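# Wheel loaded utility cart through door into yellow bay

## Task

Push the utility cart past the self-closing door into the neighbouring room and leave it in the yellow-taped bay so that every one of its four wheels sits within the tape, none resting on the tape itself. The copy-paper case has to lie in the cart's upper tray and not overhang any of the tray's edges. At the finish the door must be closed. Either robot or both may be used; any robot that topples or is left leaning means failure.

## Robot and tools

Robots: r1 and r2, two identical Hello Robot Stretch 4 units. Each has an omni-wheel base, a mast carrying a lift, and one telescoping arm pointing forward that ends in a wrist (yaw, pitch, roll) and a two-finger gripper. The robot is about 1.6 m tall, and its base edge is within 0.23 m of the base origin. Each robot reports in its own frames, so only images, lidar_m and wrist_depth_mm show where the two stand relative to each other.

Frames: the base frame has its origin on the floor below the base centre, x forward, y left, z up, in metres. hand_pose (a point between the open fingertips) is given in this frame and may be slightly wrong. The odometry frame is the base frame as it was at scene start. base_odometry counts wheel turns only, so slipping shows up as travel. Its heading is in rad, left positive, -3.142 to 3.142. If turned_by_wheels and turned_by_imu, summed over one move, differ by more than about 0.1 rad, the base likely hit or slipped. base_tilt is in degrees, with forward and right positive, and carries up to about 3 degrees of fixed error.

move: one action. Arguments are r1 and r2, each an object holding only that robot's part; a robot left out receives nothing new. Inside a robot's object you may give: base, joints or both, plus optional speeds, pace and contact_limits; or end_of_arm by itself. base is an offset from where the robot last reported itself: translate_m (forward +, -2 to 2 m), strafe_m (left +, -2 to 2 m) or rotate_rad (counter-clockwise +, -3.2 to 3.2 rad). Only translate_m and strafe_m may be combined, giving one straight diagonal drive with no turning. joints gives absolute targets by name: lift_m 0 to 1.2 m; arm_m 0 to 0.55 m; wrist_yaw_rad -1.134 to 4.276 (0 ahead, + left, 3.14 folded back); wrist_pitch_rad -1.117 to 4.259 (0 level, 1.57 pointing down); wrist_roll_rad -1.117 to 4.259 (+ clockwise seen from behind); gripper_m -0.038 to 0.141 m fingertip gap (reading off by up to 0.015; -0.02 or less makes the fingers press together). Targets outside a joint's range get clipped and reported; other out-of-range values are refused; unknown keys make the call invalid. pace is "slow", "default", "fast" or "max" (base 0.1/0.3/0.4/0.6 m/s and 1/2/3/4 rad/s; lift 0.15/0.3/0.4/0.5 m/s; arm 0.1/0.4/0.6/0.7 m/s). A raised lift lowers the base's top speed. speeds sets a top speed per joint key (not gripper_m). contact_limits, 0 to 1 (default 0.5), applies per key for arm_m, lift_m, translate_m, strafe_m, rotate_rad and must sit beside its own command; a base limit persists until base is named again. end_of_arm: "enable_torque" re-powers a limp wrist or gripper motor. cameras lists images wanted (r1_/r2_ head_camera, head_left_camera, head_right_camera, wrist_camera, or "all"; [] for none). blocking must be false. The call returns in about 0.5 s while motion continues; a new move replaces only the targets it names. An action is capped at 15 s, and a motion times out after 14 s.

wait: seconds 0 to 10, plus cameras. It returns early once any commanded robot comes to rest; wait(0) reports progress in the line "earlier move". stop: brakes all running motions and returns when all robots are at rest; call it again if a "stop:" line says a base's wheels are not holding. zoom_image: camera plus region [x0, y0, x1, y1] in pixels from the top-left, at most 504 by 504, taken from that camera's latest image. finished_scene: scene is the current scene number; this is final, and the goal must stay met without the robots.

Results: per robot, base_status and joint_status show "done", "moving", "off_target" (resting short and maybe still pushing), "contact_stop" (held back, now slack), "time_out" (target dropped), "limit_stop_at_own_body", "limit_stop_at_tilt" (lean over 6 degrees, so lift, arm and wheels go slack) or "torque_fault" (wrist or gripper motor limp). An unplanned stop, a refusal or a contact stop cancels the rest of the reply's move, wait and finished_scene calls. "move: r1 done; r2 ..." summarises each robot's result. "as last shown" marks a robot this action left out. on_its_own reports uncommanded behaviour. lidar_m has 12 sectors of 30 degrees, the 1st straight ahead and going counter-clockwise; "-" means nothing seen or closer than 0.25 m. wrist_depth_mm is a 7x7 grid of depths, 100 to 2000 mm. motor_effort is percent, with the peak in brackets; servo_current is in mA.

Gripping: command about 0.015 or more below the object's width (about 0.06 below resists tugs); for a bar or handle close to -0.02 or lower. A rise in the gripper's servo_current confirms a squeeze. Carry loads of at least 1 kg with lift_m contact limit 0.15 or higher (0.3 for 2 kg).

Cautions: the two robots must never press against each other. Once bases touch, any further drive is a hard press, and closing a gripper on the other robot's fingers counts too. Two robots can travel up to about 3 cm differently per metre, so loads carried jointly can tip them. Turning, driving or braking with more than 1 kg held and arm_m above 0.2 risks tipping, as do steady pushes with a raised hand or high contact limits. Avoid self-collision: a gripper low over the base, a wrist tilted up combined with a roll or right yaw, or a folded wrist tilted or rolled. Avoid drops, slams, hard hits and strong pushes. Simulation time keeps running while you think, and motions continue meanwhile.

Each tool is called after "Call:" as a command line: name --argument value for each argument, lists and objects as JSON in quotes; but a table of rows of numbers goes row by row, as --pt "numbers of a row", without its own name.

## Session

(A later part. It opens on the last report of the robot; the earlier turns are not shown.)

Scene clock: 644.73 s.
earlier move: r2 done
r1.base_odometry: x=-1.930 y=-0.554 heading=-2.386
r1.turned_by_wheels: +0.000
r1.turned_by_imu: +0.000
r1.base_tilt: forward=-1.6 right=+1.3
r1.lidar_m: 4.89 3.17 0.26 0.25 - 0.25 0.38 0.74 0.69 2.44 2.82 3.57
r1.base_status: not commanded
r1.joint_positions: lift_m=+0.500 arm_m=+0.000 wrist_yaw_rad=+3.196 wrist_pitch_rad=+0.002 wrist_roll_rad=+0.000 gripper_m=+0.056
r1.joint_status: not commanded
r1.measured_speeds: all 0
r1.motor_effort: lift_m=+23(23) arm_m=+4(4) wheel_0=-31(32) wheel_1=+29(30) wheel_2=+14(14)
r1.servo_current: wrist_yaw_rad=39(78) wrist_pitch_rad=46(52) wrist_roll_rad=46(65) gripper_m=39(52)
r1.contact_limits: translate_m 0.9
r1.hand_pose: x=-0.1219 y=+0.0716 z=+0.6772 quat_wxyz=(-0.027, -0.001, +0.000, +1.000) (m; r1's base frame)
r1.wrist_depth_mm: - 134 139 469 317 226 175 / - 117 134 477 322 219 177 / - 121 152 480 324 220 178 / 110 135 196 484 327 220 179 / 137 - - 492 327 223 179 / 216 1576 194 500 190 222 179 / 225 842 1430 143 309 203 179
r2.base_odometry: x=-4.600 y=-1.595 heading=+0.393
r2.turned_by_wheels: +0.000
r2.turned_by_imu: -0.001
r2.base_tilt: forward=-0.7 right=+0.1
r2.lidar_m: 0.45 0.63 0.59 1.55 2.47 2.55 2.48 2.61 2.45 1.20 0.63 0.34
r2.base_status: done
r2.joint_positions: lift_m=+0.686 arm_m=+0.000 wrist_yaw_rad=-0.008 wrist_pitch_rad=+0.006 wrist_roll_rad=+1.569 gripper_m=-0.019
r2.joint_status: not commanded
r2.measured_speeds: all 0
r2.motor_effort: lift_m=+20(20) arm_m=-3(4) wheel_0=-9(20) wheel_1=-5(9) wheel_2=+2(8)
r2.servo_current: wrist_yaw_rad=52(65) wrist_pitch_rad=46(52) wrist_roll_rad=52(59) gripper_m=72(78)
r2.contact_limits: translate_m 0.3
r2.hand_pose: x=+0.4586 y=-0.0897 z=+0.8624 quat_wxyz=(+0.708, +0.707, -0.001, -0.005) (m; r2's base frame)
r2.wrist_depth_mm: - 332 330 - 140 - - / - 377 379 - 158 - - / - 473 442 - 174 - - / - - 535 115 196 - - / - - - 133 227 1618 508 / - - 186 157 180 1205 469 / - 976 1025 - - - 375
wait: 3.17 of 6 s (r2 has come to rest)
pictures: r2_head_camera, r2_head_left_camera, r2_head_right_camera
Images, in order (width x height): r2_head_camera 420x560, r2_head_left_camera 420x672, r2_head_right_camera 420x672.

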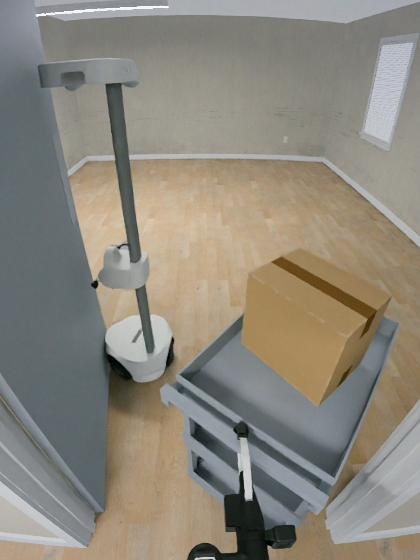

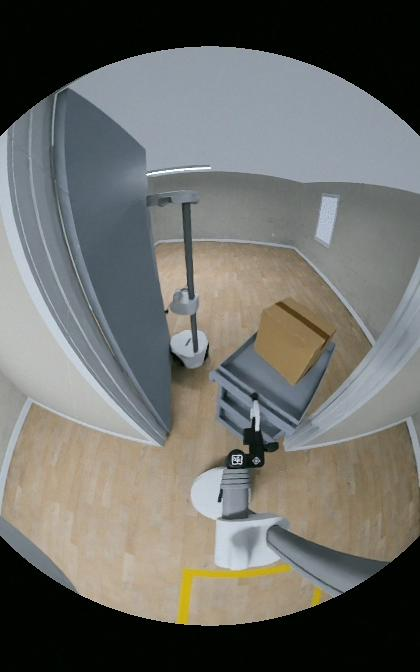

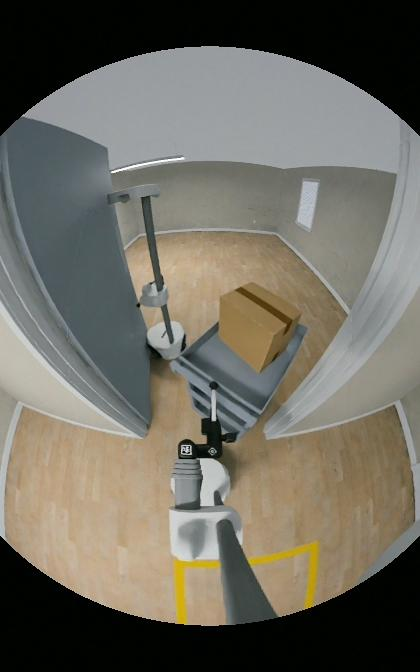

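Call:
zoom_image --camera "r2_head_camera" --region '[220, 300, 420, 560]'

Call:
zoom_image --camera "r2_head_right_camera" --region '[140, 280, 400, 520]'

Scaled by 1.938 from the camera's 420x560 image, which has a finer 1200x1600 frame.

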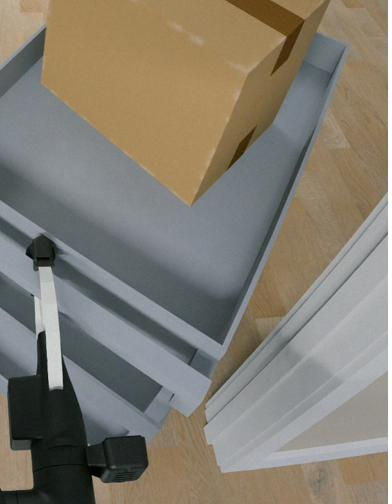

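Scaled by 1.938 from the camera's 420x672 image, which has a finer 600x960 frame.

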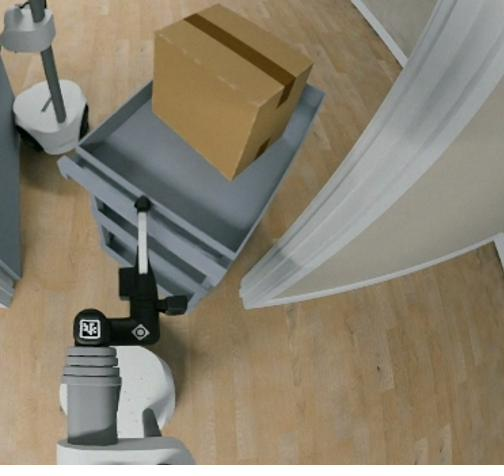

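Call:
move --r2 '{"base":{"translate_m":-0.25,"strafe_m":0.16},"pace":"slow","contact_limits":{"translate_m":0.3}}' --blocking false --cameras '[]'

Call:
wait --seconds 6 --cameras '["r2_head_camera","r2_head_left_camera","r2_head_right_camera"]'

Scene clock: 657.93 s.
move: r2 moving
r1: as last shown
r1.lidar_m: 4.90 3.12 0.25 0.25 - 0.25 0.39 0.73 0.71 2.50 2.85 3.57
r1.motor_effort: lift_m=+23(23) arm_m=+4(4) wheel_0=-31(31) wheel_1=+30(30) wheel_2=+14(14)
r1.servo_current: wrist_yaw_rad=46(59) wrist_pitch_rad=33(46) wrist_roll_rad=52(52) gripper_m=39(46)
r1.contact_limits: translate_m 0.9
r1.wrist_depth_mm: - 134 139 473 319 226 175 / - 117 134 480 320 218 177 / - 121 151 484 322 220 177 / 110 135 197 488 324 220 178 / 211 - - 488 329 221 179 / 216 1618 194 500 191 222 179 / 224 164 1464 143 310 203 179
r2.base_odometry: x=-4.613 y=-1.593 heading=+0.393
r2.turned_by_wheels: +0.000
r2.turned_by_imu: +0.000
r2.base_tilt: forward=-0.7 right=+0.1
r2.lidar_m: 0.45 0.63 0.60 1.63 2.50 2.54 2.45 2.60 2.45 1.26 0.65 0.34
r2.base_status: translate_m moving; strafe_m moving
r2.joint_positions: lift_m=+0.686 arm_m=+0.000 wrist_yaw_rad=-0.008 wrist_pitch_rad=+0.006 wrist_roll_rad=+1.569 gripper_m=-0.019
r2.joint_status: not commanded
r2.measured_speeds: translate_m=-0.046 strafe_m=+0.029 rotate_rad=+0.001 lift_m=+0.000 arm_m=+0.000 wrist_yaw_rad=+0.000 wrist_pitch_rad=+0.000 wrist_roll_rad=+0.000
r2.motor_effort: lift_m=+20(20) arm_m=-4(4) wheel_0=-16(17) wheel_1=+4(4) wheel_2=+5(7)
r2.servo_current: wrist_yaw_rad=65(65) wrist_pitch_rad=39(46) wrist_roll_rad=52(59) gripper_m=78(78)
r2.contact_limits: translate_m 0.3
r2.hand_pose: x=+0.4586 y=-0.0897 z=+0.8624 quat_wxyz=(+0.708, +0.707, -0.001, -0.005) (m; r2's base frame)
r2.wrist_depth_mm: - 329 330 - 140 - - / - 377 379 - 159 - - / - 455 439 - 174 - - / - - 535 116 197 1618 - / - - - 133 227 1618 508 / - - 186 158 179 1229 473 / - 1008 1008 - 370 - 375
pictures: none
No camera images: "cameras" was empty.

Scene clock: 661.57 s.
earlier move: r2 done
r1.base_odometry: x=-1.930 y=-0.554 heading=-2.386
r1.turned_by_wheels: +0.000
r1.turned_by_imu: +0.000
r1.base_tilt: forward=-1.6 right=+1.3
r1.lidar_m: 4.87 3.15 0.25 0.25 - 0.25 0.41 0.82 0.82 2.46 2.79 3.58
r1.base_status: not commanded
r1.joint_positions: lift_m=+0.500 arm_m=+0.000 wrist_yaw_rad=+3.196 wrist_pitch_rad=+0.002 wrist_roll_rad=+0.000 gripper_m=+0.056
r1.joint_status: not commanded
r1.measured_speeds: all 0
r1.motor_effort: lift_m=+23(23) arm_m=+4(4) wheel_0=-32(32) wheel_1=+30(30) wheel_2=+14(14)
r1.servo_current: wrist_yaw_rad=33(65) wrist_pitch_rad=39(52) wrist_roll_rad=59(65) gripper_m=39(52)
r1.contact_limits: translate_m 0.9
r1.hand_pose: x=-0.1219 y=+0.0716 z=+0.6772 quat_wxyz=(-0.027, -0.001, +0.000, +1.000) (m; r1's base frame)
r1.wrist_depth_mm: - 134 139 469 315 226 175 / - 117 133 473 322 219 176 / - 121 151 480 324 220 178 / 110 135 196 492 327 221 179 / 138 1366 - 496 327 221 179 / 217 - 192 504 191 222 179 / 215 151 1464 143 309 203 180
r2.base_odometry: x=-4.892 y=-1.543 heading=+0.393
r2.turned_by_wheels: +0.000
r2.turned_by_imu: -0.003
r2.base_tilt: forward=-0.7 right=+0.1
r2.lidar_m: 0.45 0.68 0.88 2.20 2.31 2.30 2.21 2.33 2.62 2.09 0.88 0.33
r2.base_status: done
r2.joint_positions: lift_m=+0.686 arm_m=+0.000 wrist_yaw_rad=-0.010 wrist_pitch_rad=+0.006 wrist_roll_rad=+1.569 gripper_m=-0.019
r2.joint_status: not commanded
r2.measured_speeds: all 0
r2.motor_effort: lift_m=+20(20) arm_m=-3(4) wheel_0=-10(19) wheel_1=+3(6) wheel_2=+0(8)
r2.servo_current: wrist_yaw_rad=65(78) wrist_pitch_rad=46(52) wrist_roll_rad=52(65) gripper_m=78(85)
r2.contact_limits: translate_m 0.3
r2.hand_pose: x=+0.4584 y=-0.0903 z=+0.8624 quat_wxyz=(+0.708, +0.707, -0.002, -0.006) (m; r2's base frame)
r2.wrist_depth_mm: - 336 329 - 131 - - / - 377 384 - 150 - - / - 492 455 - 167 - - / - - - 105 191 1499 - / - - - 123 225 1281 496 / - - 186 151 179 1229 455 / - 124 - - - - -
wait: 3.63 of 6 s (r2 has come to rest)
pictures: r2_head_camera, r2_head_left_camera, r2_head_right_camera
Images, in order (width x height): r2_head_camera 420x560, r2_head_left_camera 420x672, r2_head_right_camera 420x672.

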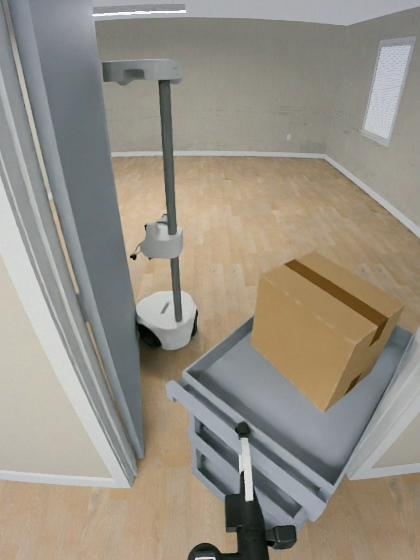

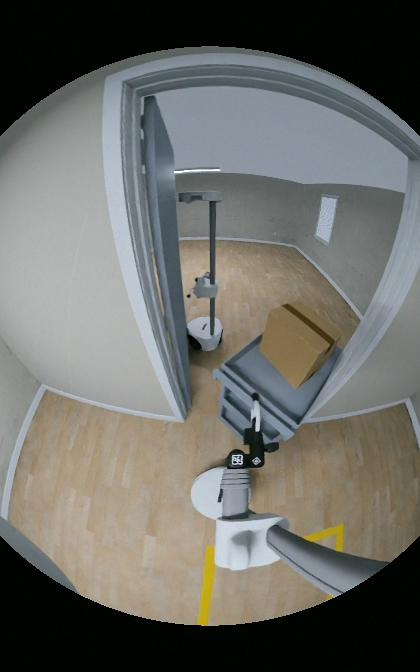

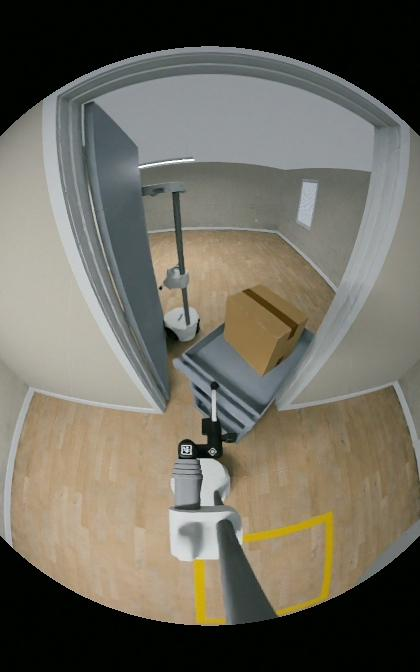

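Call:
zoom_image --camera "r2_head_camera" --region '[260, 280, 420, 540]'

Call:
zoom_image --camera "r2_head_right_camera" --region '[150, 280, 350, 460]'

Scaled by 1.938 from the camera's 420x560 image, which has a finer 1200x1600 frame.

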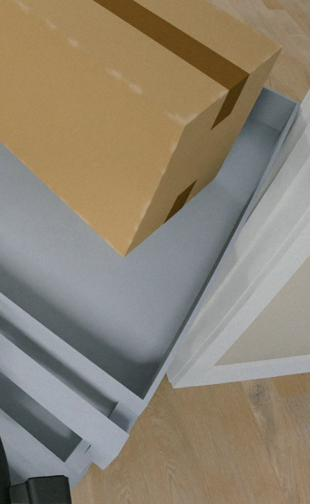

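Scaled by 2.520 from the camera's 420x672 image, which has a finer 600x960 frame.

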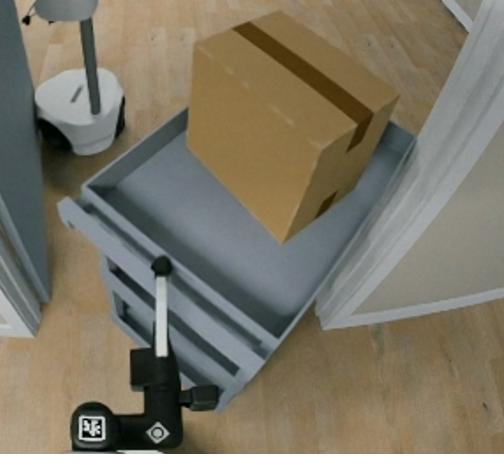

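Call:
move --r2 '{"base":{"translate_m":-0.2,"strafe_m":0.2},"pace":"slow","contact_limits":{"translate_m":0.25}}' --blocking false --cameras '[]'

Call:
wait --seconds 6 --cameras '["r2_head_camera","r2_head_left_camera","r2_head_right_camera"]'

Scene clock: 681.40 s.
move: r2 moving
r1: as last shown
r1.lidar_m: 4.90 3.15 0.25 0.25 - 0.25 0.38 0.83 0.82 2.47 2.82 3.56
r1.motor_effort: lift_m=+23(23) arm_m=+4(4) wheel_0=-31(32) wheel_1=+29(30) wheel_2=+14(14)
r1.servo_current: wrist_yaw_rad=59(65) wrist_pitch_rad=46(52) wrist_roll_rad=59(65) gripper_m=46(46)
r1.contact_limits: translate_m 0.9
r1.wrist_depth_mm: - 134 139 473 315 226 175 / - 117 133 477 322 218 176 / - 121 151 480 325 220 178 / 110 135 196 488 325 220 179 / 138 1336 - 492 327 222 179 / 217 - 191 500 191 221 180 / 214 163 1464 143 309 203 180
r2.base_odometry: x=-4.904 y=-1.538 heading=+0.392
r2.turned_by_wheels: -0.001
r2.turned_by_imu: +0.000
r2.base_tilt: forward=-0.6 right=+0.1
r2.lidar_m: 0.46 0.68 0.88 2.18 2.29 2.29 2.20 2.30 2.61 2.12 0.92 0.33
r2.base_status: translate_m moving; strafe_m moving
r2.joint_positions: lift_m=+0.686 arm_m=+0.000 wrist_yaw_rad=-0.010 wrist_pitch_rad=+0.006 wrist_roll_rad=+1.569 gripper_m=-0.019
r2.joint_status: not commanded
r2.measured_speeds: translate_m=-0.036 strafe_m=+0.036 rotate_rad=+0.004 lift_m=+0.000 arm_m=+0.000 wrist_yaw_rad=+0.000 wrist_pitch_rad=+0.000 wrist_roll_rad=+0.000
r2.motor_effort: lift_m=+20(20) arm_m=-3(4) wheel_0=-14(21) wheel_1=+2(5) wheel_2=+4(5)
r2.servo_current: wrist_yaw_rad=59(65) wrist_pitch_rad=46(52) wrist_roll_rad=39(52) gripper_m=65(78)
r2.contact_limits: translate_m 0.25
r2.hand_pose: x=+0.4584 y=-0.0903 z=+0.8624 quat_wxyz=(+0.708, +0.707, -0.002, -0.006) (m; r2's base frame)
r2.wrist_depth_mm: - 329 329 - 132 - - / - 379 387 - 147 - - / - 496 455 - 172 - - / - - - 103 192 1464 - / - - - 125 227 1255 492 / - - 186 153 179 1281 459 / - 124 - - - - -
pictures: none
No camera images: "cameras" was empty.

Scene clock: 684.97 s.
earlier move: r2 done
r1.base_odometry: x=-1.930 y=-0.554 heading=-2.386
r1.turned_by_wheels: +0.000
r1.turned_by_imu: +0.000
r1.base_tilt: forward=-1.6 right=+1.3
r1.lidar_m: 4.91 3.17 0.25 0.25 - 0.25 0.37 0.86 1.28 2.45 2.80 3.57
r1.base_status: not commanded
r1.joint_positions: lift_m=+0.500 arm_m=+0.000 wrist_yaw_rad=+3.196 wrist_pitch_rad=+0.002 wrist_roll_rad=+0.000 gripper_m=+0.056
r1.joint_status: not commanded
r1.measured_speeds: all 0
r1.motor_effort: lift_m=+23(23) arm_m=+4(4) wheel_0=-32(32) wheel_1=+30(30) wheel_2=+14(14)
r1.servo_current: wrist_yaw_rad=46(78) wrist_pitch_rad=46(52) wrist_roll_rad=39(65) gripper_m=39(52)
r1.contact_limits: translate_m 0.9
r1.hand_pose: x=-0.1219 y=+0.0716 z=+0.6772 quat_wxyz=(-0.027, -0.001, +0.000, +1.000) (m; r1's base frame)
r1.wrist_depth_mm: - 134 134 473 319 227 175 / - 117 134 477 320 220 177 / - 121 151 480 322 220 177 / 110 135 196 488 327 221 179 / 137 - 1537 500 329 223 180 / 219 - 192 554 191 223 180 / 215 141 177 143 307 203 179
r2.base_odometry: x=-5.153 y=-1.435 heading=+0.392
r2.turned_by_wheels: +0.000
r2.turned_by_imu: -0.002
r2.base_tilt: forward=-0.7 right=+0.1
r2.lidar_m: 0.45 0.84 1.18 2.01 2.13 2.09 2.00 2.11 2.79 2.72 0.57 0.33
r2.base_status: done
r2.joint_positions: lift_m=+0.686 arm_m=+0.000 wrist_yaw_rad=-0.010 wrist_pitch_rad=+0.006 wrist_roll_rad=+1.569 gripper_m=-0.019
r2.joint_status: not commanded
r2.measured_speeds: all 0
r2.motor_effort: lift_m=+20(20) arm_m=-3(4) wheel_0=-9(21) wheel_1=+4(6) wheel_2=+0(5)
r2.servo_current: wrist_yaw_rad=65(78) wrist_pitch_rad=39(52) wrist_roll_rad=52(65) gripper_m=72(85)
r2.contact_limits: translate_m 0.25
r2.hand_pose: x=+0.4584 y=-0.0903 z=+0.8624 quat_wxyz=(+0.708, +0.707, -0.002, -0.006) (m; r2's base frame)
r2.wrist_depth_mm: - 334 329 - - - - / - 384 387 - - - - / - 508 469 - 165 - - / - - - - 194 1397 - / - - - 121 225 1397 488 / - - 182 145 178 - 433 / - 125 - - - - -
wait: 3.57 of 6 s (r2 has come to rest)
pictures: r2_head_camera, r2_head_left_camera, r2_head_right_camera
Images, in order (width x height): r2_head_camera 420x560, r2_head_left_camera 420x672, r2_head_right_camera 420x672.

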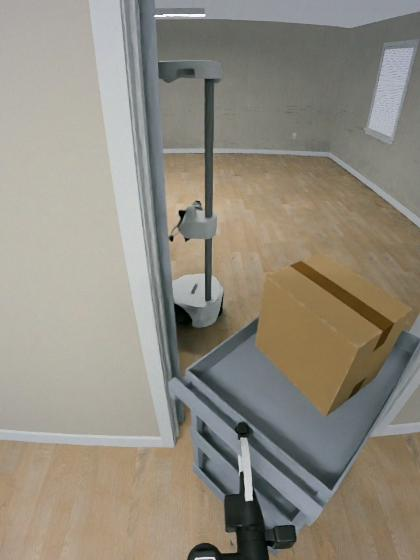

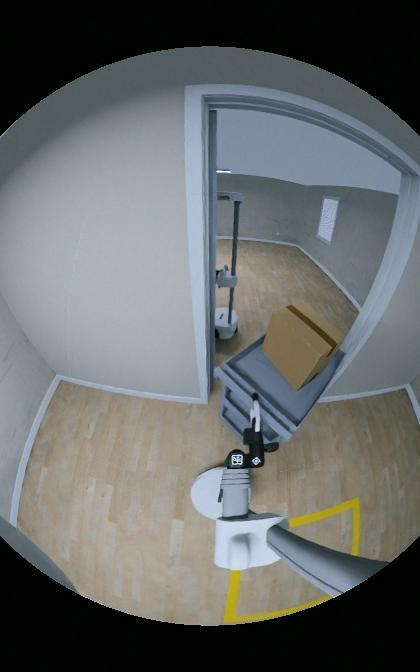

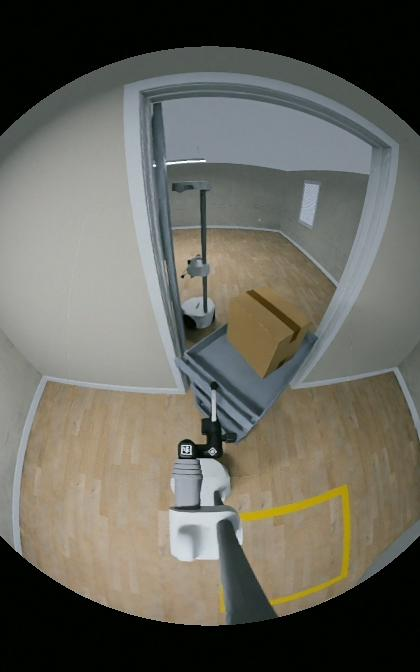

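Call:
move --r2 '{"base":{"translate_m":-0.35,"strafe_m":0.0},"pace":"slow","contact_limits":{"translate_m":0.3}}' --blocking false --cameras '[]'

Call:
wait --seconds 7 --cameras '["r2_head_camera","r2_head_left_camera","r2_head_right_camera"]'

Scene clock: 703.23 s.
move: r2 moving
r1: as last shown
r1.lidar_m: 4.88 3.16 0.25 0.25 - 0.25 0.37 0.88 1.28 2.46 2.82 3.57
r1.motor_effort: lift_m=+23(23) arm_m=+4(4) wheel_0=-31(32) wheel_1=+29(30) wheel_2=+14(14)
r1.servo_current: wrist_yaw_rad=26(65) wrist_pitch_rad=39(46) wrist_roll_rad=46(52) gripper_m=46(46)
r1.contact_limits: translate_m 0.9
r1.wrist_depth_mm: - 134 134 469 315 225 175 / - 117 134 477 319 219 176 / - 121 151 480 324 220 178 / 110 135 196 484 325 220 179 / 137 - 1618 496 329 222 179 / 218 - 192 544 191 222 179 / 215 141 - 143 309 204 179
r2.base_odometry: x=-5.164 y=-1.440 heading=+0.392
r2.turned_by_wheels: -0.001
r2.turned_by_imu: +0.000
r2.base_tilt: forward=-0.6 right=+0.1
r2.lidar_m: 0.45 0.85 1.15 1.99 2.11 2.08 1.99 2.10 2.82 2.73 1.16 0.33
r2.base_status: translate_m moving; strafe_m moving
r2.joint_positions: lift_m=+0.686 arm_m=+0.000 wrist_yaw_rad=-0.010 wrist_pitch_rad=+0.006 wrist_roll_rad=+1.569 gripper_m=-0.019
r2.joint_status: not commanded
r2.measured_speeds: translate_m=-0.049 strafe_m=+0.000 rotate_rad=+0.001 lift_m=+0.000 arm_m=+0.000 wrist_yaw_rad=+0.008 wrist_pitch_rad=+0.000 wrist_roll_rad=+0.000
r2.motor_effort: lift_m=+20(20) arm_m=-3(4) wheel_0=-11(14) wheel_1=-7(9) wheel_2=+9(9)
r2.servo_current: wrist_yaw_rad=65(72) wrist_pitch_rad=46(46) wrist_roll_rad=52(52) gripper_m=72(78)
r2.contact_limits: translate_m 0.3
r2.hand_pose: x=+0.4584 y=-0.0902 z=+0.8624 quat_wxyz=(+0.708, +0.707, -0.001, -0.005) (m; r2's base frame)
r2.wrist_depth_mm: - 334 329 - - - - / - 384 387 - - - - / - 512 469 - 164 - - / - - - - 186 549 - / - - - 119 224 1430 484 / - - 182 144 179 - 433 / - 123 - - 384 - -
pictures: none
No camera images: "cameras" was empty.

Scene clock: 707.50 s.
earlier move: r2 done
r1.base_odometry: x=-1.930 y=-0.554 heading=-2.386
r1.turned_by_wheels: +0.000
r1.turned_by_imu: +0.000
r1.base_tilt: forward=-1.6 right=+1.3
r1.lidar_m: 4.89 3.16 0.25 0.25 - 0.25 0.40 1.09 1.29 2.46 2.83 3.58
r1.base_status: not commanded
r1.joint_positions: lift_m=+0.500 arm_m=+0.000 wrist_yaw_rad=+3.196 wrist_pitch_rad=+0.002 wrist_roll_rad=+0.000 gripper_m=+0.056
r1.joint_status: not commanded
r1.measured_speeds: all 0
r1.motor_effort: lift_m=+23(23) arm_m=+4(4) wheel_0=-31(32) wheel_1=+30(30) wheel_2=+14(14)
r1.servo_current: wrist_yaw_rad=52(78) wrist_pitch_rad=46(52) wrist_roll_rad=52(72) gripper_m=46(52)
r1.contact_limits: translate_m 0.9
r1.hand_pose: x=-0.1219 y=+0.0716 z=+0.6772 quat_wxyz=(-0.027, -0.001, +0.000, +1.000) (m; r1's base frame)
r1.wrist_depth_mm: - 134 139 466 317 225 175 / - 117 134 473 324 220 176 / - 121 152 480 324 220 177 / 110 135 196 488 325 220 179 / 138 - 1808 500 329 223 179 / 229 - 192 500 191 222 179 / 227 163 1205 143 310 203 179
r2.base_odometry: x=-5.476 y=-1.569 heading=+0.392
r2.turned_by_wheels: +0.001
r2.turned_by_imu: +0.003
r2.base_tilt: forward=-0.7 right=+0.0
r2.lidar_m: 0.44 1.18 1.70 2.01 2.14 1.72 1.66 1.73 2.44 2.70 1.60 0.37
r2.base_status: done
r2.joint_positions: lift_m=+0.686 arm_m=+0.000 wrist_yaw_rad=+0.004 wrist_pitch_rad=+0.006 wrist_roll_rad=+1.569 gripper_m=-0.019
r2.joint_status: not commanded
r2.measured_speeds: all 0
r2.motor_effort: lift_m=+20(20) arm_m=-4(4) wheel_0=-1(14) wheel_1=-4(9) wheel_2=+8(14)
r2.servo_current: wrist_yaw_rad=52(72) wrist_pitch_rad=39(52) wrist_roll_rad=46(59) gripper_m=72(85)
r2.contact_limits: translate_m 0.3
r2.hand_pose: x=+0.4596 y=-0.0863 z=+0.8624 quat_wxyz=(+0.708, +0.707, +0.003, -0.001) (m; r2's base frame)
r2.wrist_depth_mm: - 347 349 103 158 - - / - 373 375 113 171 - - / - 427 424 119 186 - - / - - 484 132 204 - - / - - 549 146 224 - - / - - 182 166 180 - 477 / - 123 - - - - -
wait: 4.27 of 7 s (r2 has come to rest)
pictures: r2_head_camera, r2_head_left_camera, r2_head_right_camera
Images, in order (width x height): r2_head_camera 420x560, r2_head_left_camera 420x672, r2_head_right_camera 420x672.

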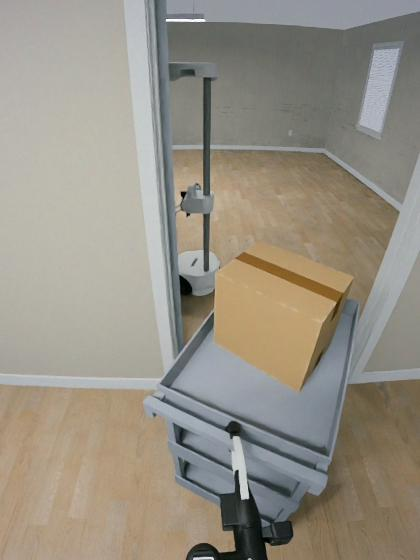

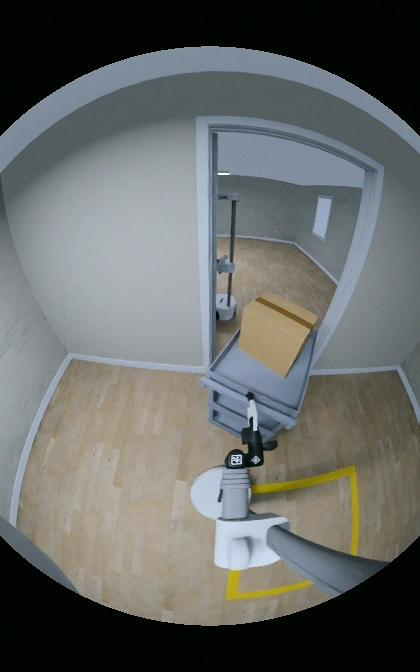

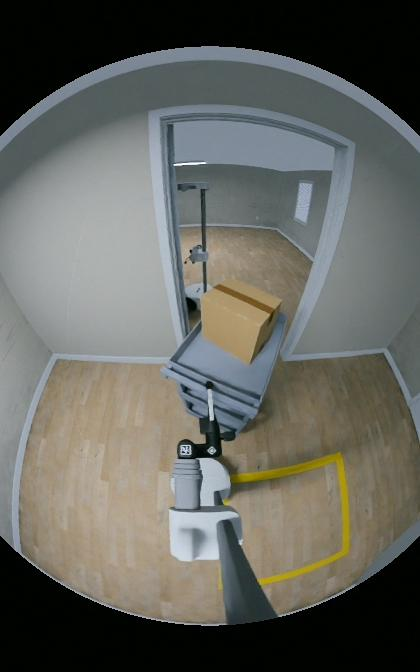

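Call:
move --r1 '{"base":{"translate_m":0.8,"strafe_m":-0.1},"pace":"slow","contact_limits":{"translate_m":0.85}}' --r2 '{"base":{"translate_m":-0.3,"strafe_m":-0.1},"pace":"slow","contact_limits":{"translate_m":0.35}}' --blocking false --cameras '[]'

Call:
wait --seconds 8 --cameras '["r2_head_camera","r2_head_left_camera","r2_head_right_camera","r1_head_left_camera"]'

Scene clock: 731.53 s.
move: r1 moving; r2 moving
r1.base_odometry: x=-1.939 y=-0.562 heading=-2.385
r1.turned_by_wheels: +0.001
r1.turned_by_imu: +0.000
r1.base_tilt: forward=-1.6 right=+1.3
r1.lidar_m: 4.89 3.14 0.25 0.25 - 0.25 0.39 1.09 1.29 2.50 2.82 3.57
r1.base_status: translate_m moving; strafe_m moving
r1.joint_positions: lift_m=+0.500 arm_m=+0.000 wrist_yaw_rad=+3.196 wrist_pitch_rad=+0.002 wrist_roll_rad=+0.000 gripper_m=+0.056
r1.joint_status: not commanded
r1.measured_speeds: translate_m=+0.049 strafe_m=-0.005 rotate_rad=-0.001 lift_m=+0.000 arm_m=+0.000 wrist_yaw_rad=+0.000 wrist_pitch_rad=+0.000 wrist_roll_rad=+0.000
r1.motor_effort: lift_m=+23(23) arm_m=+4(4) wheel_0=+4(32) wheel_1=+9(33) wheel_2=-4(14)
r1.servo_current: wrist_yaw_rad=39(65) wrist_pitch_rad=39(46) wrist_roll_rad=52(59) gripper_m=33(46)
r1.contact_limits: translate_m 0.85
r1.hand_pose: x=-0.1219 y=+0.0716 z=+0.6772 quat_wxyz=(-0.027, -0.001, +0.000, +1.000) (m; r1's base frame)
r1.wrist_depth_mm: - 134 138 477 317 225 175 / - 116 134 484 319 218 176 / - 120 151 484 324 220 177 / 110 135 197 492 327 220 178 / 211 - - 496 329 222 179 / 228 - 192 504 191 223 179 / 224 163 1430 143 309 203 179
r2.base_odometry: x=-5.486 y=-1.578 heading=+0.393
r2.turned_by_wheels: +0.001
r2.turned_by_imu: +0.001
r2.base_tilt: forward=-0.7 right=+0.1
r2.lidar_m: 0.45 0.53 1.73 2.01 2.12 1.72 1.65 1.74 2.44 2.69 1.59 0.35
r2.base_status: translate_m moving; strafe_m moving
r2.joint_positions: lift_m=+0.686 arm_m=+0.000 wrist_yaw_rad=+0.005 wrist_pitch_rad=+0.006 wrist_roll_rad=+1.569 gripper_m=-0.019
r2.joint_status: not commanded
r2.measured_speeds: translate_m=-0.048 strafe_m=-0.016 rotate_rad=-0.001 lift_m=+0.000 arm_m=+0.000 wrist_yaw_rad=+0.012 wrist_pitch_rad=+0.000 wrist_roll_rad=+0.000
r2.motor_effort: lift_m=+20(20) arm_m=-3(4) wheel_0=-4(5) wheel_1=-7(8) wheel_2=+15(15)
r2.servo_current: wrist_yaw_rad=52(52) wrist_pitch_rad=46(52) wrist_roll_rad=33(52) gripper_m=65(78)
r2.contact_limits: translate_m 0.35
r2.hand_pose: x=+0.4598 y=-0.0859 z=+0.8624 quat_wxyz=(+0.708, +0.707, +0.004, +0.000) (m; r2's base frame)
r2.wrist_depth_mm: - 347 349 104 159 - - / - 370 373 113 172 - - / - 430 421 120 186 - - / - - 480 133 204 - - / - - 549 146 224 - - / - - 182 167 180 - 477 / - - - - - - -
pictures: none
No camera images: "cameras" was empty.

Scene clock: 735.43 s.
earlier move: r1 moving; r2 done
r1.base_odometry: x=-2.244 y=-0.785 heading=-2.386
r1.turned_by_wheels: +0.000
r1.turned_by_imu: -0.001
r1.base_tilt: forward=-1.6 right=+1.3
r1.lidar_m: 4.51 3.29 2.20 2.03 2.03 1.36 0.31 0.27 1.64 2.70 2.72 3.46
r1.base_status: translate_m moving; strafe_m moving
r1.joint_positions: lift_m=+0.500 arm_m=+0.000 wrist_yaw_rad=+3.196 wrist_pitch_rad=+0.002 wrist_roll_rad=+0.000 gripper_m=+0.056
r1.joint_status: not commanded
r1.measured_speeds: translate_m=+0.100 strafe_m=-0.014 rotate_rad=-0.004 lift_m=+0.000 arm_m=+0.000 wrist_yaw_rad=+0.000 wrist_pitch_rad=+0.000 wrist_roll_rad=+0.000
r1.motor_effort: lift_m=+23(23) arm_m=+4(4) wheel_0=+5(32) wheel_1=+4(33) wheel_2=-4(14)
r1.servo_current: wrist_yaw_rad=59(72) wrist_pitch_rad=46(52) wrist_roll_rad=52(65) gripper_m=39(52)
r1.contact_limits: translate_m 0.85
r1.hand_pose: x=-0.1219 y=+0.0716 z=+0.6772 quat_wxyz=(-0.027, -0.001, +0.000, +1.000) (m; r1's base frame)
r1.wrist_depth_mm: - 134 134 - - - - / - 118 134 - - - - / - 119 158 - - - - / 111 135 183 1366 - - - / 211 413 504 - - - - / 217 410 193 - 187 - - / 226 392 462 137 - - -
r2.base_odometry: x=-5.714 y=-1.776 heading=+0.393
r2.turned_by_wheels: +0.000
r2.turned_by_imu: +0.001
r2.base_tilt: forward=-0.7 right=+0.1
r2.lidar_m: 0.39 0.41 2.14 2.12 1.88 1.42 1.37 1.44 2.04 2.56 1.96 0.41
r2.base_status: done
r2.joint_positions: lift_m=+0.686 arm_m=+0.000 wrist_yaw_rad=+0.006 wrist_pitch_rad=+0.006 wrist_roll_rad=+1.569 gripper_m=-0.019
r2.joint_status: not commanded
r2.measured_speeds: all 0
r2.motor_effort: lift_m=+20(20) arm_m=-3(4) wheel_0=+0(5) wheel_1=-5(9) wheel_2=+9(15)
r2.servo_current: wrist_yaw_rad=52(65) wrist_pitch_rad=46(52) wrist_roll_rad=52(65) gripper_m=78(85)
r2.contact_limits: translate_m 0.35
r2.hand_pose: x=+0.4598 y=-0.0857 z=+0.8624 quat_wxyz=(+0.708, +0.707, +0.004, +0.000) (m; r2's base frame)
r2.wrist_depth_mm: - - - 158 215 1576 1160 / - - - 161 220 759 - / - 427 421 165 224 - - / - 445 439 226 228 820 - / - 469 466 172 232 - - / - 488 186 175 181 - - / - 123 - - - - 508
wait: 3.90 of 8 s (r2 has come to rest)
pictures: r1_head_left_camera, r2_head_camera, r2_head_left_camera, r2_head_right_camera
Images, in order (width x height): r1_head_left_camera 420x672, r2_head_camera 420x560, r2_head_left_camera 420x672, r2_head_right_camera 420x672.

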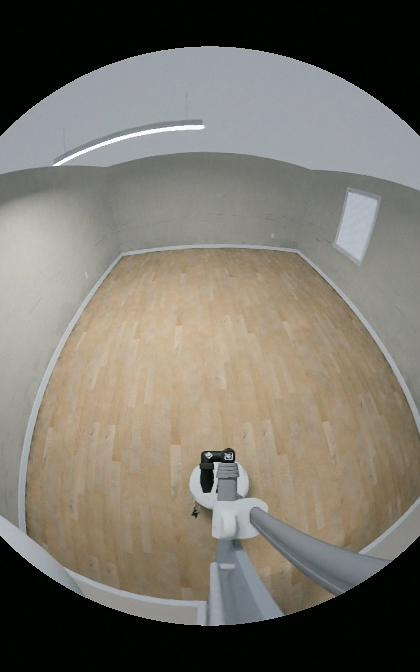

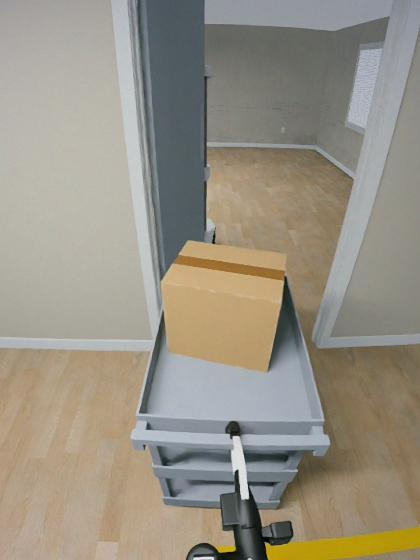

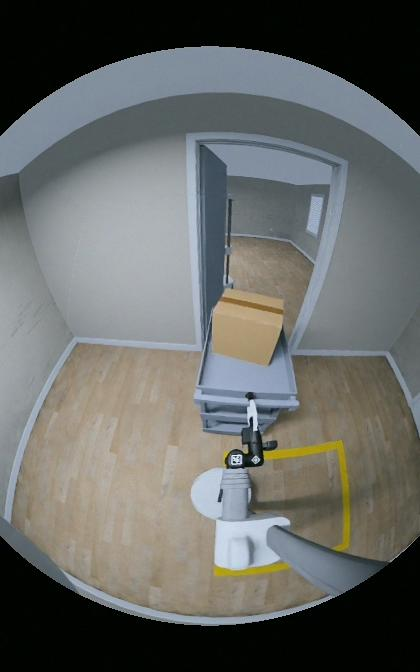

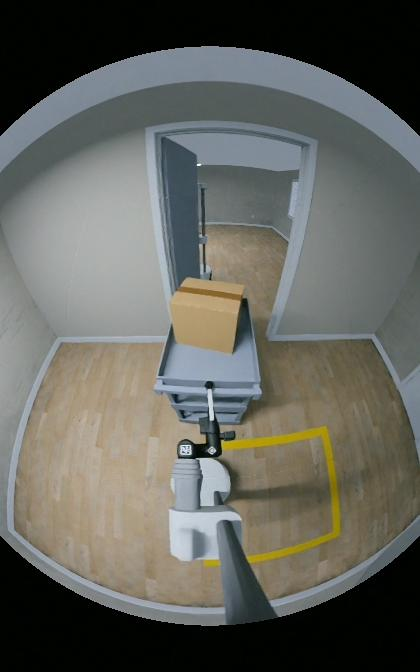

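Call:
move --r2 '{"base":{"translate_m":-0.4,"strafe_m":-0.2},"pace":"slow","contact_limits":{"translate_m":0.35}}' --blocking false --cameras '[]'

Call:
wait --seconds 8 --cameras '[]'

Call:
wait --seconds 5 --cameras '["r2_head_camera","r2_head_left_camera","r2_head_right_camera"]'

Scene clock: 754.03 s.
earlier move: r1 done
move: r2 moving
r1.base_odometry: x=-2.580 y=-1.031 heading=-2.385
r1.turned_by_wheels: +0.000
r1.turned_by_imu: -0.001
r1.base_tilt: forward=-1.6 right=+1.3
r1.lidar_m: 4.12 3.46 2.29 2.13 2.17 1.80 1.65 1.70 2.15 2.59 2.63 3.33
r1.base_status: done
r1.joint_positions: lift_m=+0.500 arm_m=+0.000 wrist_yaw_rad=+3.196 wrist_pitch_rad=+0.002 wrist_roll_rad=+0.000 gripper_m=+0.056
r1.joint_status: not commanded
r1.measured_speeds: all 0
r1.motor_effort: lift_m=+23(23) arm_m=+4(4) wheel_0=+3(4) wheel_1=+2(2) wheel_2=-1(1)
r1.servo_current: wrist_yaw_rad=46(52) wrist_pitch_rad=39(52) wrist_roll_rad=52(72) gripper_m=46(46)
r1.contact_limits: translate_m 0.85
r1.hand_pose: x=-0.1219 y=+0.0716 z=+0.6772 quat_wxyz=(-0.027, -0.001, +0.000, +1.000) (m; r1's base frame)
r1.wrist_depth_mm: - 134 - - - - - / - 118 134 1808 - - - / - 119 158 - - - - / 111 135 183 - - - - / 137 - - - - - - / 217 - 191 - 187 - - / 216 164 1537 143 1576 1464 1618
r2.base_odometry: x=-5.723 y=-1.787 heading=+0.393
r2.turned_by_wheels: +0.000
r2.turned_by_imu: +0.002
r2.base_tilt: forward=-0.7 right=+0.1
r2.lidar_m: 0.42 0.45 2.15 2.14 1.89 1.41 1.35 1.43 2.01 2.54 2.03 0.41
r2.base_status: translate_m moving; strafe_m moving
r2.joint_positions: lift_m=+0.686 arm_m=+0.000 wrist_yaw_rad=+0.006 wrist_pitch_rad=+0.006 wrist_roll_rad=+1.569 gripper_m=-0.019
r2.joint_status: not commanded
r2.measured_speeds: translate_m=-0.047 strafe_m=-0.024 rotate_rad=+0.001 lift_m=+0.000 arm_m=+0.000 wrist_yaw_rad=+0.000 wrist_pitch_rad=+0.000 wrist_roll_rad=+0.000
r2.motor_effort: lift_m=+20(20) arm_m=-3(4) wheel_0=-1(5) wheel_1=-8(9) wheel_2=+15(15)
r2.servo_current: wrist_yaw_rad=52(65) wrist_pitch_rad=46(52) wrist_roll_rad=46(59) gripper_m=78(78)
r2.contact_limits: translate_m 0.35
r2.hand_pose: x=+0.4598 y=-0.0857 z=+0.8624 quat_wxyz=(+0.708, +0.707, +0.004, +0.000) (m; r2's base frame)
r2.wrist_depth_mm: - - 1255 160 217 - 1078 / - - - 162 222 - - / - 424 424 166 225 - - / - 439 442 228 229 820 - / - 462 466 172 234 - - / - 484 185 175 180 - - / - 122 - - - - 512
pictures: none
No camera images: "cameras" was empty.

Scene clock: 759.17 s.
earlier move: r2 done
r1.base_odometry: x=-2.580 y=-1.031 heading=-2.385
r1.turned_by_wheels: +0.000
r1.turned_by_imu: +0.000
r1.base_tilt: forward=-1.6 right=+1.3
r1.lidar_m: 4.11 3.46 2.32 2.12 2.17 1.79 1.64 1.70 2.17 2.59 2.63 3.30
r1.base_status: done
r1.joint_positions: lift_m=+0.500 arm_m=+0.000 wrist_yaw_rad=+3.196 wrist_pitch_rad=+0.002 wrist_roll_rad=+0.000 gripper_m=+0.056
r1.joint_status: not commanded
r1.measured_speeds: all 0
r1.motor_effort: lift_m=+23(23) arm_m=+4(4) wheel_0=+4(4) wheel_1=+2(2) wheel_2=-1(1)
r1.servo_current: wrist_yaw_rad=26(78) wrist_pitch_rad=46(52) wrist_roll_rad=46(72) gripper_m=46(52)
r1.contact_limits: translate_m 0.85
r1.hand_pose: x=-0.1219 y=+0.0716 z=+0.6772 quat_wxyz=(-0.027, -0.001, +0.000, +1.000) (m; r1's base frame)
r1.wrist_depth_mm: - 134 - - - - - / - 117 134 1708 - - - / - 119 158 - - - - / 111 135 183 - - - - / 137 - - - - - - / 216 - 190 - 187 - - / 217 164 1537 143 1576 1430 1618
r2.base_odometry: x=-6.007 y=-2.114 heading=+0.393
r2.turned_by_wheels: +0.000
r2.turned_by_imu: +0.002
r2.base_tilt: forward=-0.7 right=+0.1
r2.lidar_m: 0.27 0.27 2.42 2.34 1.39 1.02 0.97 1.02 1.45 2.37 2.54 0.48
r2.base_status: done
r2.joint_positions: lift_m=+0.686 arm_m=+0.000 wrist_yaw_rad=+0.007 wrist_pitch_rad=+0.006 wrist_roll_rad=+1.569 gripper_m=-0.019
r2.joint_status: not commanded
r2.measured_speeds: all 0
r2.motor_effort: lift_m=+20(20) arm_m=-4(4) wheel_0=-1(6) wheel_1=-3(10) wheel_2=+8(16)
r2.servo_current: wrist_yaw_rad=52(65) wrist_pitch_rad=46(52) wrist_roll_rad=59(59) gripper_m=72(85)
r2.contact_limits: translate_m 0.35
r2.hand_pose: x=+0.4599 y=-0.0855 z=+0.8624 quat_wxyz=(+0.708, +0.707, +0.004, +0.000) (m; r2's base frame)
r2.wrist_depth_mm: - - - 310 - 1464 1160 / 1499 - 1618 310 353 1366 1160 / 1576 - - 240 330 355 1118 / 1618 - - 207 282 1499 508 / 1576 - - 190 254 - - / 1618 430 185 171 180 - - / - 141 402 - 212 - -
wait: 5.13 of 8 s (r2 has come to rest)
pictures: none
No camera images: "cameras" was empty.

Scene clock: 764.17 s.
r1.base_odometry: x=-2.580 y=-1.031 heading=-2.385
r1.turned_by_wheels: +0.000
r1.turned_by_imu: +0.000
r1.base_tilt: forward=-1.6 right=+1.2
r1.lidar_m: 4.11 3.48 2.29 2.13 2.17 1.80 1.65 1.70 2.15 2.61 2.64 3.34
r1.base_status: done
r1.joint_positions: lift_m=+0.500 arm_m=+0.000 wrist_yaw_rad=+3.196 wrist_pitch_rad=+0.002 wrist_roll_rad=+0.000 gripper_m=+0.056
r1.joint_status: not commanded
r1.measured_speeds: all 0
r1.motor_effort: lift_m=+23(23) arm_m=+4(4) wheel_0=+3(4) wheel_1=+2(2) wheel_2=-1(1)
r1.servo_current: wrist_yaw_rad=72(78) wrist_pitch_rad=39(52) wrist_roll_rad=39(72) gripper_m=39(52)
r1.contact_limits: translate_m 0.85
r1.hand_pose: x=-0.1219 y=+0.0716 z=+0.6772 quat_wxyz=(-0.027, -0.001, +0.000, +1.000) (m; r1's base frame)
r1.wrist_depth_mm: - 134 - - - - - / - 118 134 1756 - - - / - 119 157 - - - - / 111 135 183 - - - - / 137 - - - - - - / 217 - 190 - 187 - - / 216 164 1537 143 1618 1499 1661
r2.base_odometry: x=-6.007 y=-2.114 heading=+0.393
r2.turned_by_wheels: +0.000
r2.turned_by_imu: +0.001
r2.base_tilt: forward=-0.6 right=+0.0
r2.lidar_m: 0.28 0.26 2.43 2.33 1.37 1.01 0.97 1.04 1.46 2.38 2.50 0.45
r2.base_status: done
r2.joint_positions: lift_m=+0.686 arm_m=+0.000 wrist_yaw_rad=+0.007 wrist_pitch_rad=+0.006 wrist_roll_rad=+1.569 gripper_m=-0.019
r2.joint_status: not commanded
r2.measured_speeds: all 0
r2.motor_effort: lift_m=+20(20) arm_m=-4(4) wheel_0=-1(6) wheel_1=-4(10) wheel_2=+9(16)
r2.servo_current: wrist_yaw_rad=65(65) wrist_pitch_rad=46(52) wrist_roll_rad=46(59) gripper_m=78(85)
r2.contact_limits: translate_m 0.35
r2.hand_pose: x=+0.4599 y=-0.0855 z=+0.8624 quat_wxyz=(+0.708, +0.707, +0.004, +0.000) (m; r2's base frame)
r2.wrist_depth_mm: - - - 312 - 1499 1160 / 1576 - 1661 309 359 1430 1160 / 1537 - - 241 329 353 1138 / 1618 - - 207 283 1499 500 / 1576 - - 190 253 - - / 1618 430 184 171 181 - - / - 141 402 - 211 - -
wait: 5.00 s; at rest by 0.27 s
pictures: r2_head_camera, r2_head_left_camera, r2_head_right_camera
Images, in order (width x height): r2_head_camera 420x560, r2_head_left_camera 420x672, r2_head_right_camera 420x672.

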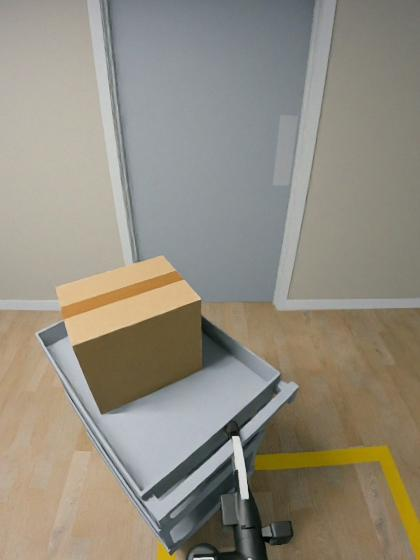

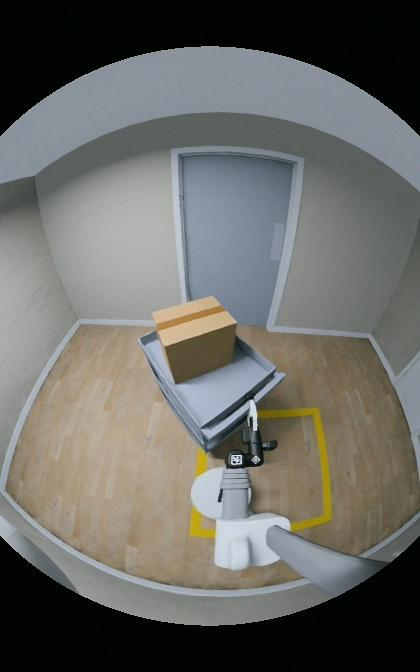

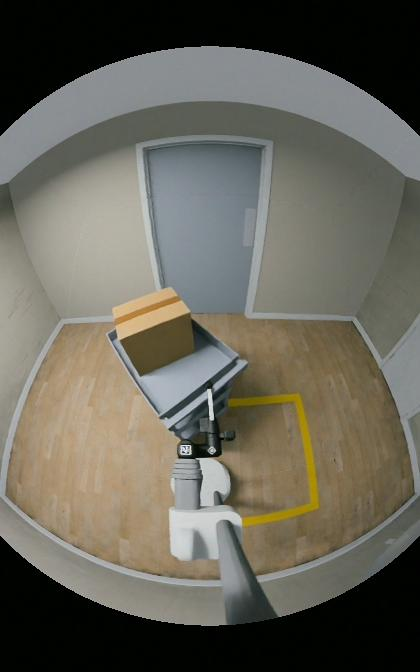

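Call:
move --r2 '{"base":{"translate_m":-0.4,"strafe_m":-0.28},"pace":"slow","contact_limits":{"translate_m":0.35}}' --blocking false --cameras '[]'

Call:
wait --seconds 8 --cameras '[]'

Call:
wait --seconds 0.5 --cameras '["r2_head_camera","r2_head_left_camera","r2_head_right_camera"]'

Scene clock: 775.10 s.
move: r2 moving
r1: as last shown
r1.lidar_m: 4.11 3.48 2.29 2.12 2.16 1.79 1.66 1.68 2.14 2.60 2.63 3.32
r1.motor_effort: lift_m=+23(23) arm_m=+4(4) wheel_0=+4(4) wheel_1=+2(2) wheel_2=-1(1)
r1.servo_current: wrist_yaw_rad=33(65) wrist_pitch_rad=46(46) wrist_roll_rad=52(59) gripper_m=39(46)
r1.contact_limits: translate_m 0.85
r1.wrist_depth_mm: - 134 - - - - - / - 118 134 1808 - - - / - 119 157 - - - - / 111 135 183 - - - - / 137 - - - - - - / 217 - 190 - 187 - - / 216 164 1537 143 1618 1464 1576
r2.base_odometry: x=-6.015 y=-2.125 heading=+0.394
r2.turned_by_wheels: +0.001
r2.turned_by_imu: +0.002
r2.base_tilt: forward=-0.6 right=+0.0
r2.lidar_m: 0.26 0.27 2.43 2.33 1.33 1.01 0.96 1.01 1.44 2.37 2.51 0.45
r2.base_status: translate_m moving; strafe_m moving
r2.joint_positions: lift_m=+0.686 arm_m=+0.000 wrist_yaw_rad=+0.007 wrist_pitch_rad=+0.006 wrist_roll_rad=+1.569 gripper_m=-0.019
r2.joint_status: not commanded
r2.measured_speeds: translate_m=-0.045 strafe_m=-0.031 rotate_rad=+0.001 lift_m=+0.000 arm_m=+0.000 wrist_yaw_rad=+0.005 wrist_pitch_rad=+0.000 wrist_roll_rad=+0.000
r2.motor_effort: lift_m=+20(20) arm_m=-3(4) wheel_0=+13(13) wheel_1=-6(9) wheel_2=+14(16)
r2.servo_current: wrist_yaw_rad=52(65) wrist_pitch_rad=46(52) wrist_roll_rad=46(52) gripper_m=72(78)
r2.contact_limits: translate_m 0.35
r2.hand_pose: x=+0.4599 y=-0.0854 z=+0.8624 quat_wxyz=(+0.708, +0.707, +0.004, +0.001) (m; r2's base frame)
r2.wrist_depth_mm: - - - 304 - 1499 1138 / 1537 - 1618 303 353 1366 1182 / 1464 - - 241 325 355 430 / 1618 - - 207 282 1464 508 / 1618 - - 189 253 647 - / 1661 427 184 172 181 - - / - 402 404 - 213 - -
pictures: none
No camera images: "cameras" was empty.

Scene clock: 780.67 s.
earlier move: r2 done
r1.base_odometry: x=-2.580 y=-1.031 heading=-2.385
r1.turned_by_wheels: +0.000
r1.turned_by_imu: +0.000
r1.base_tilt: forward=-1.6 right=+1.2
r1.lidar_m: 4.10 3.48 2.29 2.13 2.15 1.77 1.65 1.68 2.16 2.60 2.62 3.31
r1.base_status: not commanded
r1.joint_positions: lift_m=+0.500 arm_m=+0.000 wrist_yaw_rad=+3.196 wrist_pitch_rad=+0.002 wrist_roll_rad=+0.000 gripper_m=+0.056
r1.joint_status: not commanded
r1.measured_speeds: all 0
r1.motor_effort: lift_m=+23(23) arm_m=+4(4) wheel_0=+4(4) wheel_1=+2(3) wheel_2=-1(1)
r1.servo_current: wrist_yaw_rad=59(72) wrist_pitch_rad=46(52) wrist_roll_rad=39(72) gripper_m=33(52)
r1.contact_limits: translate_m 0.85
r1.hand_pose: x=-0.1219 y=+0.0716 z=+0.6772 quat_wxyz=(-0.027, -0.001, +0.000, +1.000) (m; r1's base frame)
r1.wrist_depth_mm: - 134 - - - - - / - 118 134 1756 - - - / - 119 157 - - - - / 111 135 183 - - - - / 137 - - - - - - / 217 - 190 - 188 - - / 216 164 1537 143 1618 1499 1576
r2.base_odometry: x=-6.269 y=-2.526 heading=+0.396
r2.turned_by_wheels: +0.001
r2.turned_by_imu: +0.006
r2.base_tilt: forward=-0.7 right=+0.0
r2.lidar_m: 0.25 0.25 0.55 2.06 0.83 0.58 0.57 0.61 0.86 2.12 2.18 0.61
r2.base_status: done
r2.joint_positions: lift_m=+0.686 arm_m=+0.000 wrist_yaw_rad=+0.020 wrist_pitch_rad=+0.006 wrist_roll_rad=+1.569 gripper_m=-0.019
r2.joint_status: not commanded
r2.measured_speeds: all 0
r2.on_its_own: wrist_yaw_rad is at rest, and its servo_current (117 mA) is outside its rest range (0 to 104 mA)
r2.motor_effort: lift_m=+20(20) arm_m=-3(4) wheel_0=+17(21) wheel_1=+2(9) wheel_2=+12(18)
r2.servo_current: wrist_yaw_rad=117(130) wrist_pitch_rad=46(59) wrist_roll_rad=46(65) gripper_m=72(85)
r2.contact_limits: translate_m 0.35
r2.hand_pose: x=+0.4610 y=-0.0816 z=+0.8624 quat_wxyz=(+0.708, +0.707, +0.009, +0.005) (m; r2's base frame)
r2.wrist_depth_mm: - - - - - 1661 1160 / - - - - - 1576 1182 / 1863 - - 355 - 1661 1182 / 1921 - - 338 387 389 389 / - - - 208 294 1708 1255 / - - - 164 180 1576 500 / - - 181 - 200 - -
wait: 5.57 of 8 s (r2 has come to rest)
pictures: none
No camera images: "cameras" was empty.

Scene clock: 781.17 s.
r1.base_odometry: x=-2.580 y=-1.031 heading=-2.385
r1.turned_by_wheels: +0.000
r1.turned_by_imu: +0.000
r1.base_tilt: forward=-1.6 right=+1.3
r1.lidar_m: 4.11 3.48 2.31 2.13 2.16 1.80 1.64 1.68 2.18 2.58 2.63 3.32
r1.base_status: not commanded
r1.joint_positions: lift_m=+0.500 arm_m=+0.000 wrist_yaw_rad=+3.196 wrist_pitch_rad=+0.002 wrist_roll_rad=+0.000 gripper_m=+0.056
r1.joint_status: not commanded
r1.measured_speeds: all 0
r1.motor_effort: lift_m=+23(23) arm_m=+4(4) wheel_0=+4(4) wheel_1=+2(3) wheel_2=-1(1)
r1.servo_current: wrist_yaw_rad=52(72) wrist_pitch_rad=33(52) wrist_roll_rad=59(72) gripper_m=33(52)
r1.contact_limits: translate_m 0.85
r1.hand_pose: x=-0.1219 y=+0.0716 z=+0.6772 quat_wxyz=(-0.027, -0.001, +0.000, +1.000) (m; r1's base frame)
r1.wrist_depth_mm: - 134 - - - - - / - 118 134 1808 - - - / - 119 158 - - - - / 111 135 183 - - - - / 137 - - - - - - / 217 - 190 - 187 - - / 216 164 1499 143 1576 1537 1618
r2.base_odometry: x=-6.269 y=-2.526 heading=+0.396
r2.turned_by_wheels: +0.000
r2.turned_by_imu: +0.000
r2.base_tilt: forward=-0.7 right=+0.0
r2.lidar_m: 0.25 0.25 0.53 2.03 0.83 0.62 0.58 0.62 0.88 2.11 2.20 0.58
r2.base_status: done
r2.joint_positions: lift_m=+0.686 arm_m=+0.000 wrist_yaw_rad=+0.020 wrist_pitch_rad=+0.006 wrist_roll_rad=+1.569 gripper_m=-0.019
r2.joint_status: not commanded
r2.measured_speeds: all 0
r2.on_its_own: wrist_yaw_rad is at rest, and its servo_current (124 mA) is outside its rest range (0 to 104 mA)
r2.motor_effort: lift_m=+20(20) arm_m=-3(4) wheel_0=+17(21) wheel_1=+2(9) wheel_2=+12(18)
r2.servo_current: wrist_yaw_rad=124(130) wrist_pitch_rad=46(59) wrist_roll_rad=65(65) gripper_m=65(85)
r2.contact_limits: translate_m 0.35
r2.hand_pose: x=+0.4610 y=-0.0816 z=+0.8624 quat_wxyz=(+0.708, +0.707, +0.009, +0.005) (m; r2's base frame)
r2.wrist_depth_mm: - - - - - 1618 1160 / - - - - - 1537 1160 / 1863 - - 353 - 1708 1182 / 1863 - - 338 387 387 389 / - - - 208 297 1708 1281 / - - - 164 180 1618 496 / - - 180 - 200 - -
wait: 0.50 s; at rest by 0.27 s
pictures: r2_head_camera, r2_head_left_camera, r2_head_right_camera
Images, in order (width x height): r2_head_camera 420x560, r2_head_left_camera 420x672, r2_head_right_camera 420x672.

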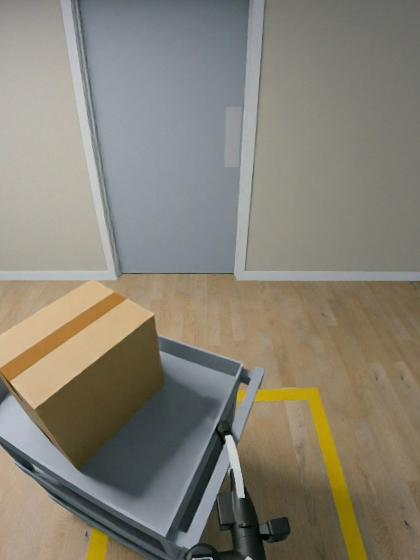

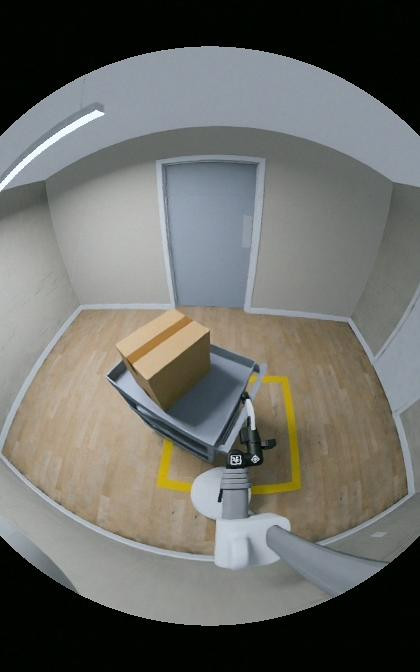

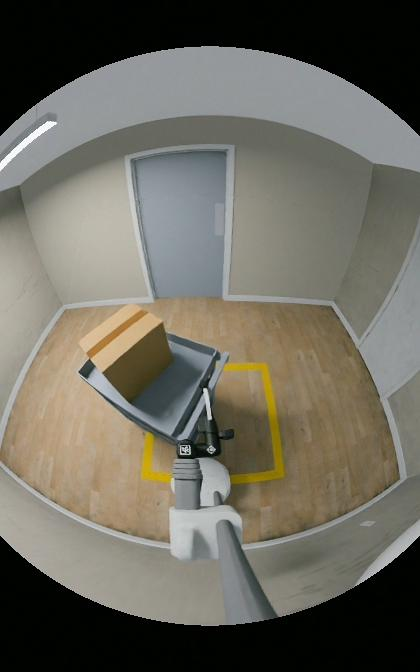

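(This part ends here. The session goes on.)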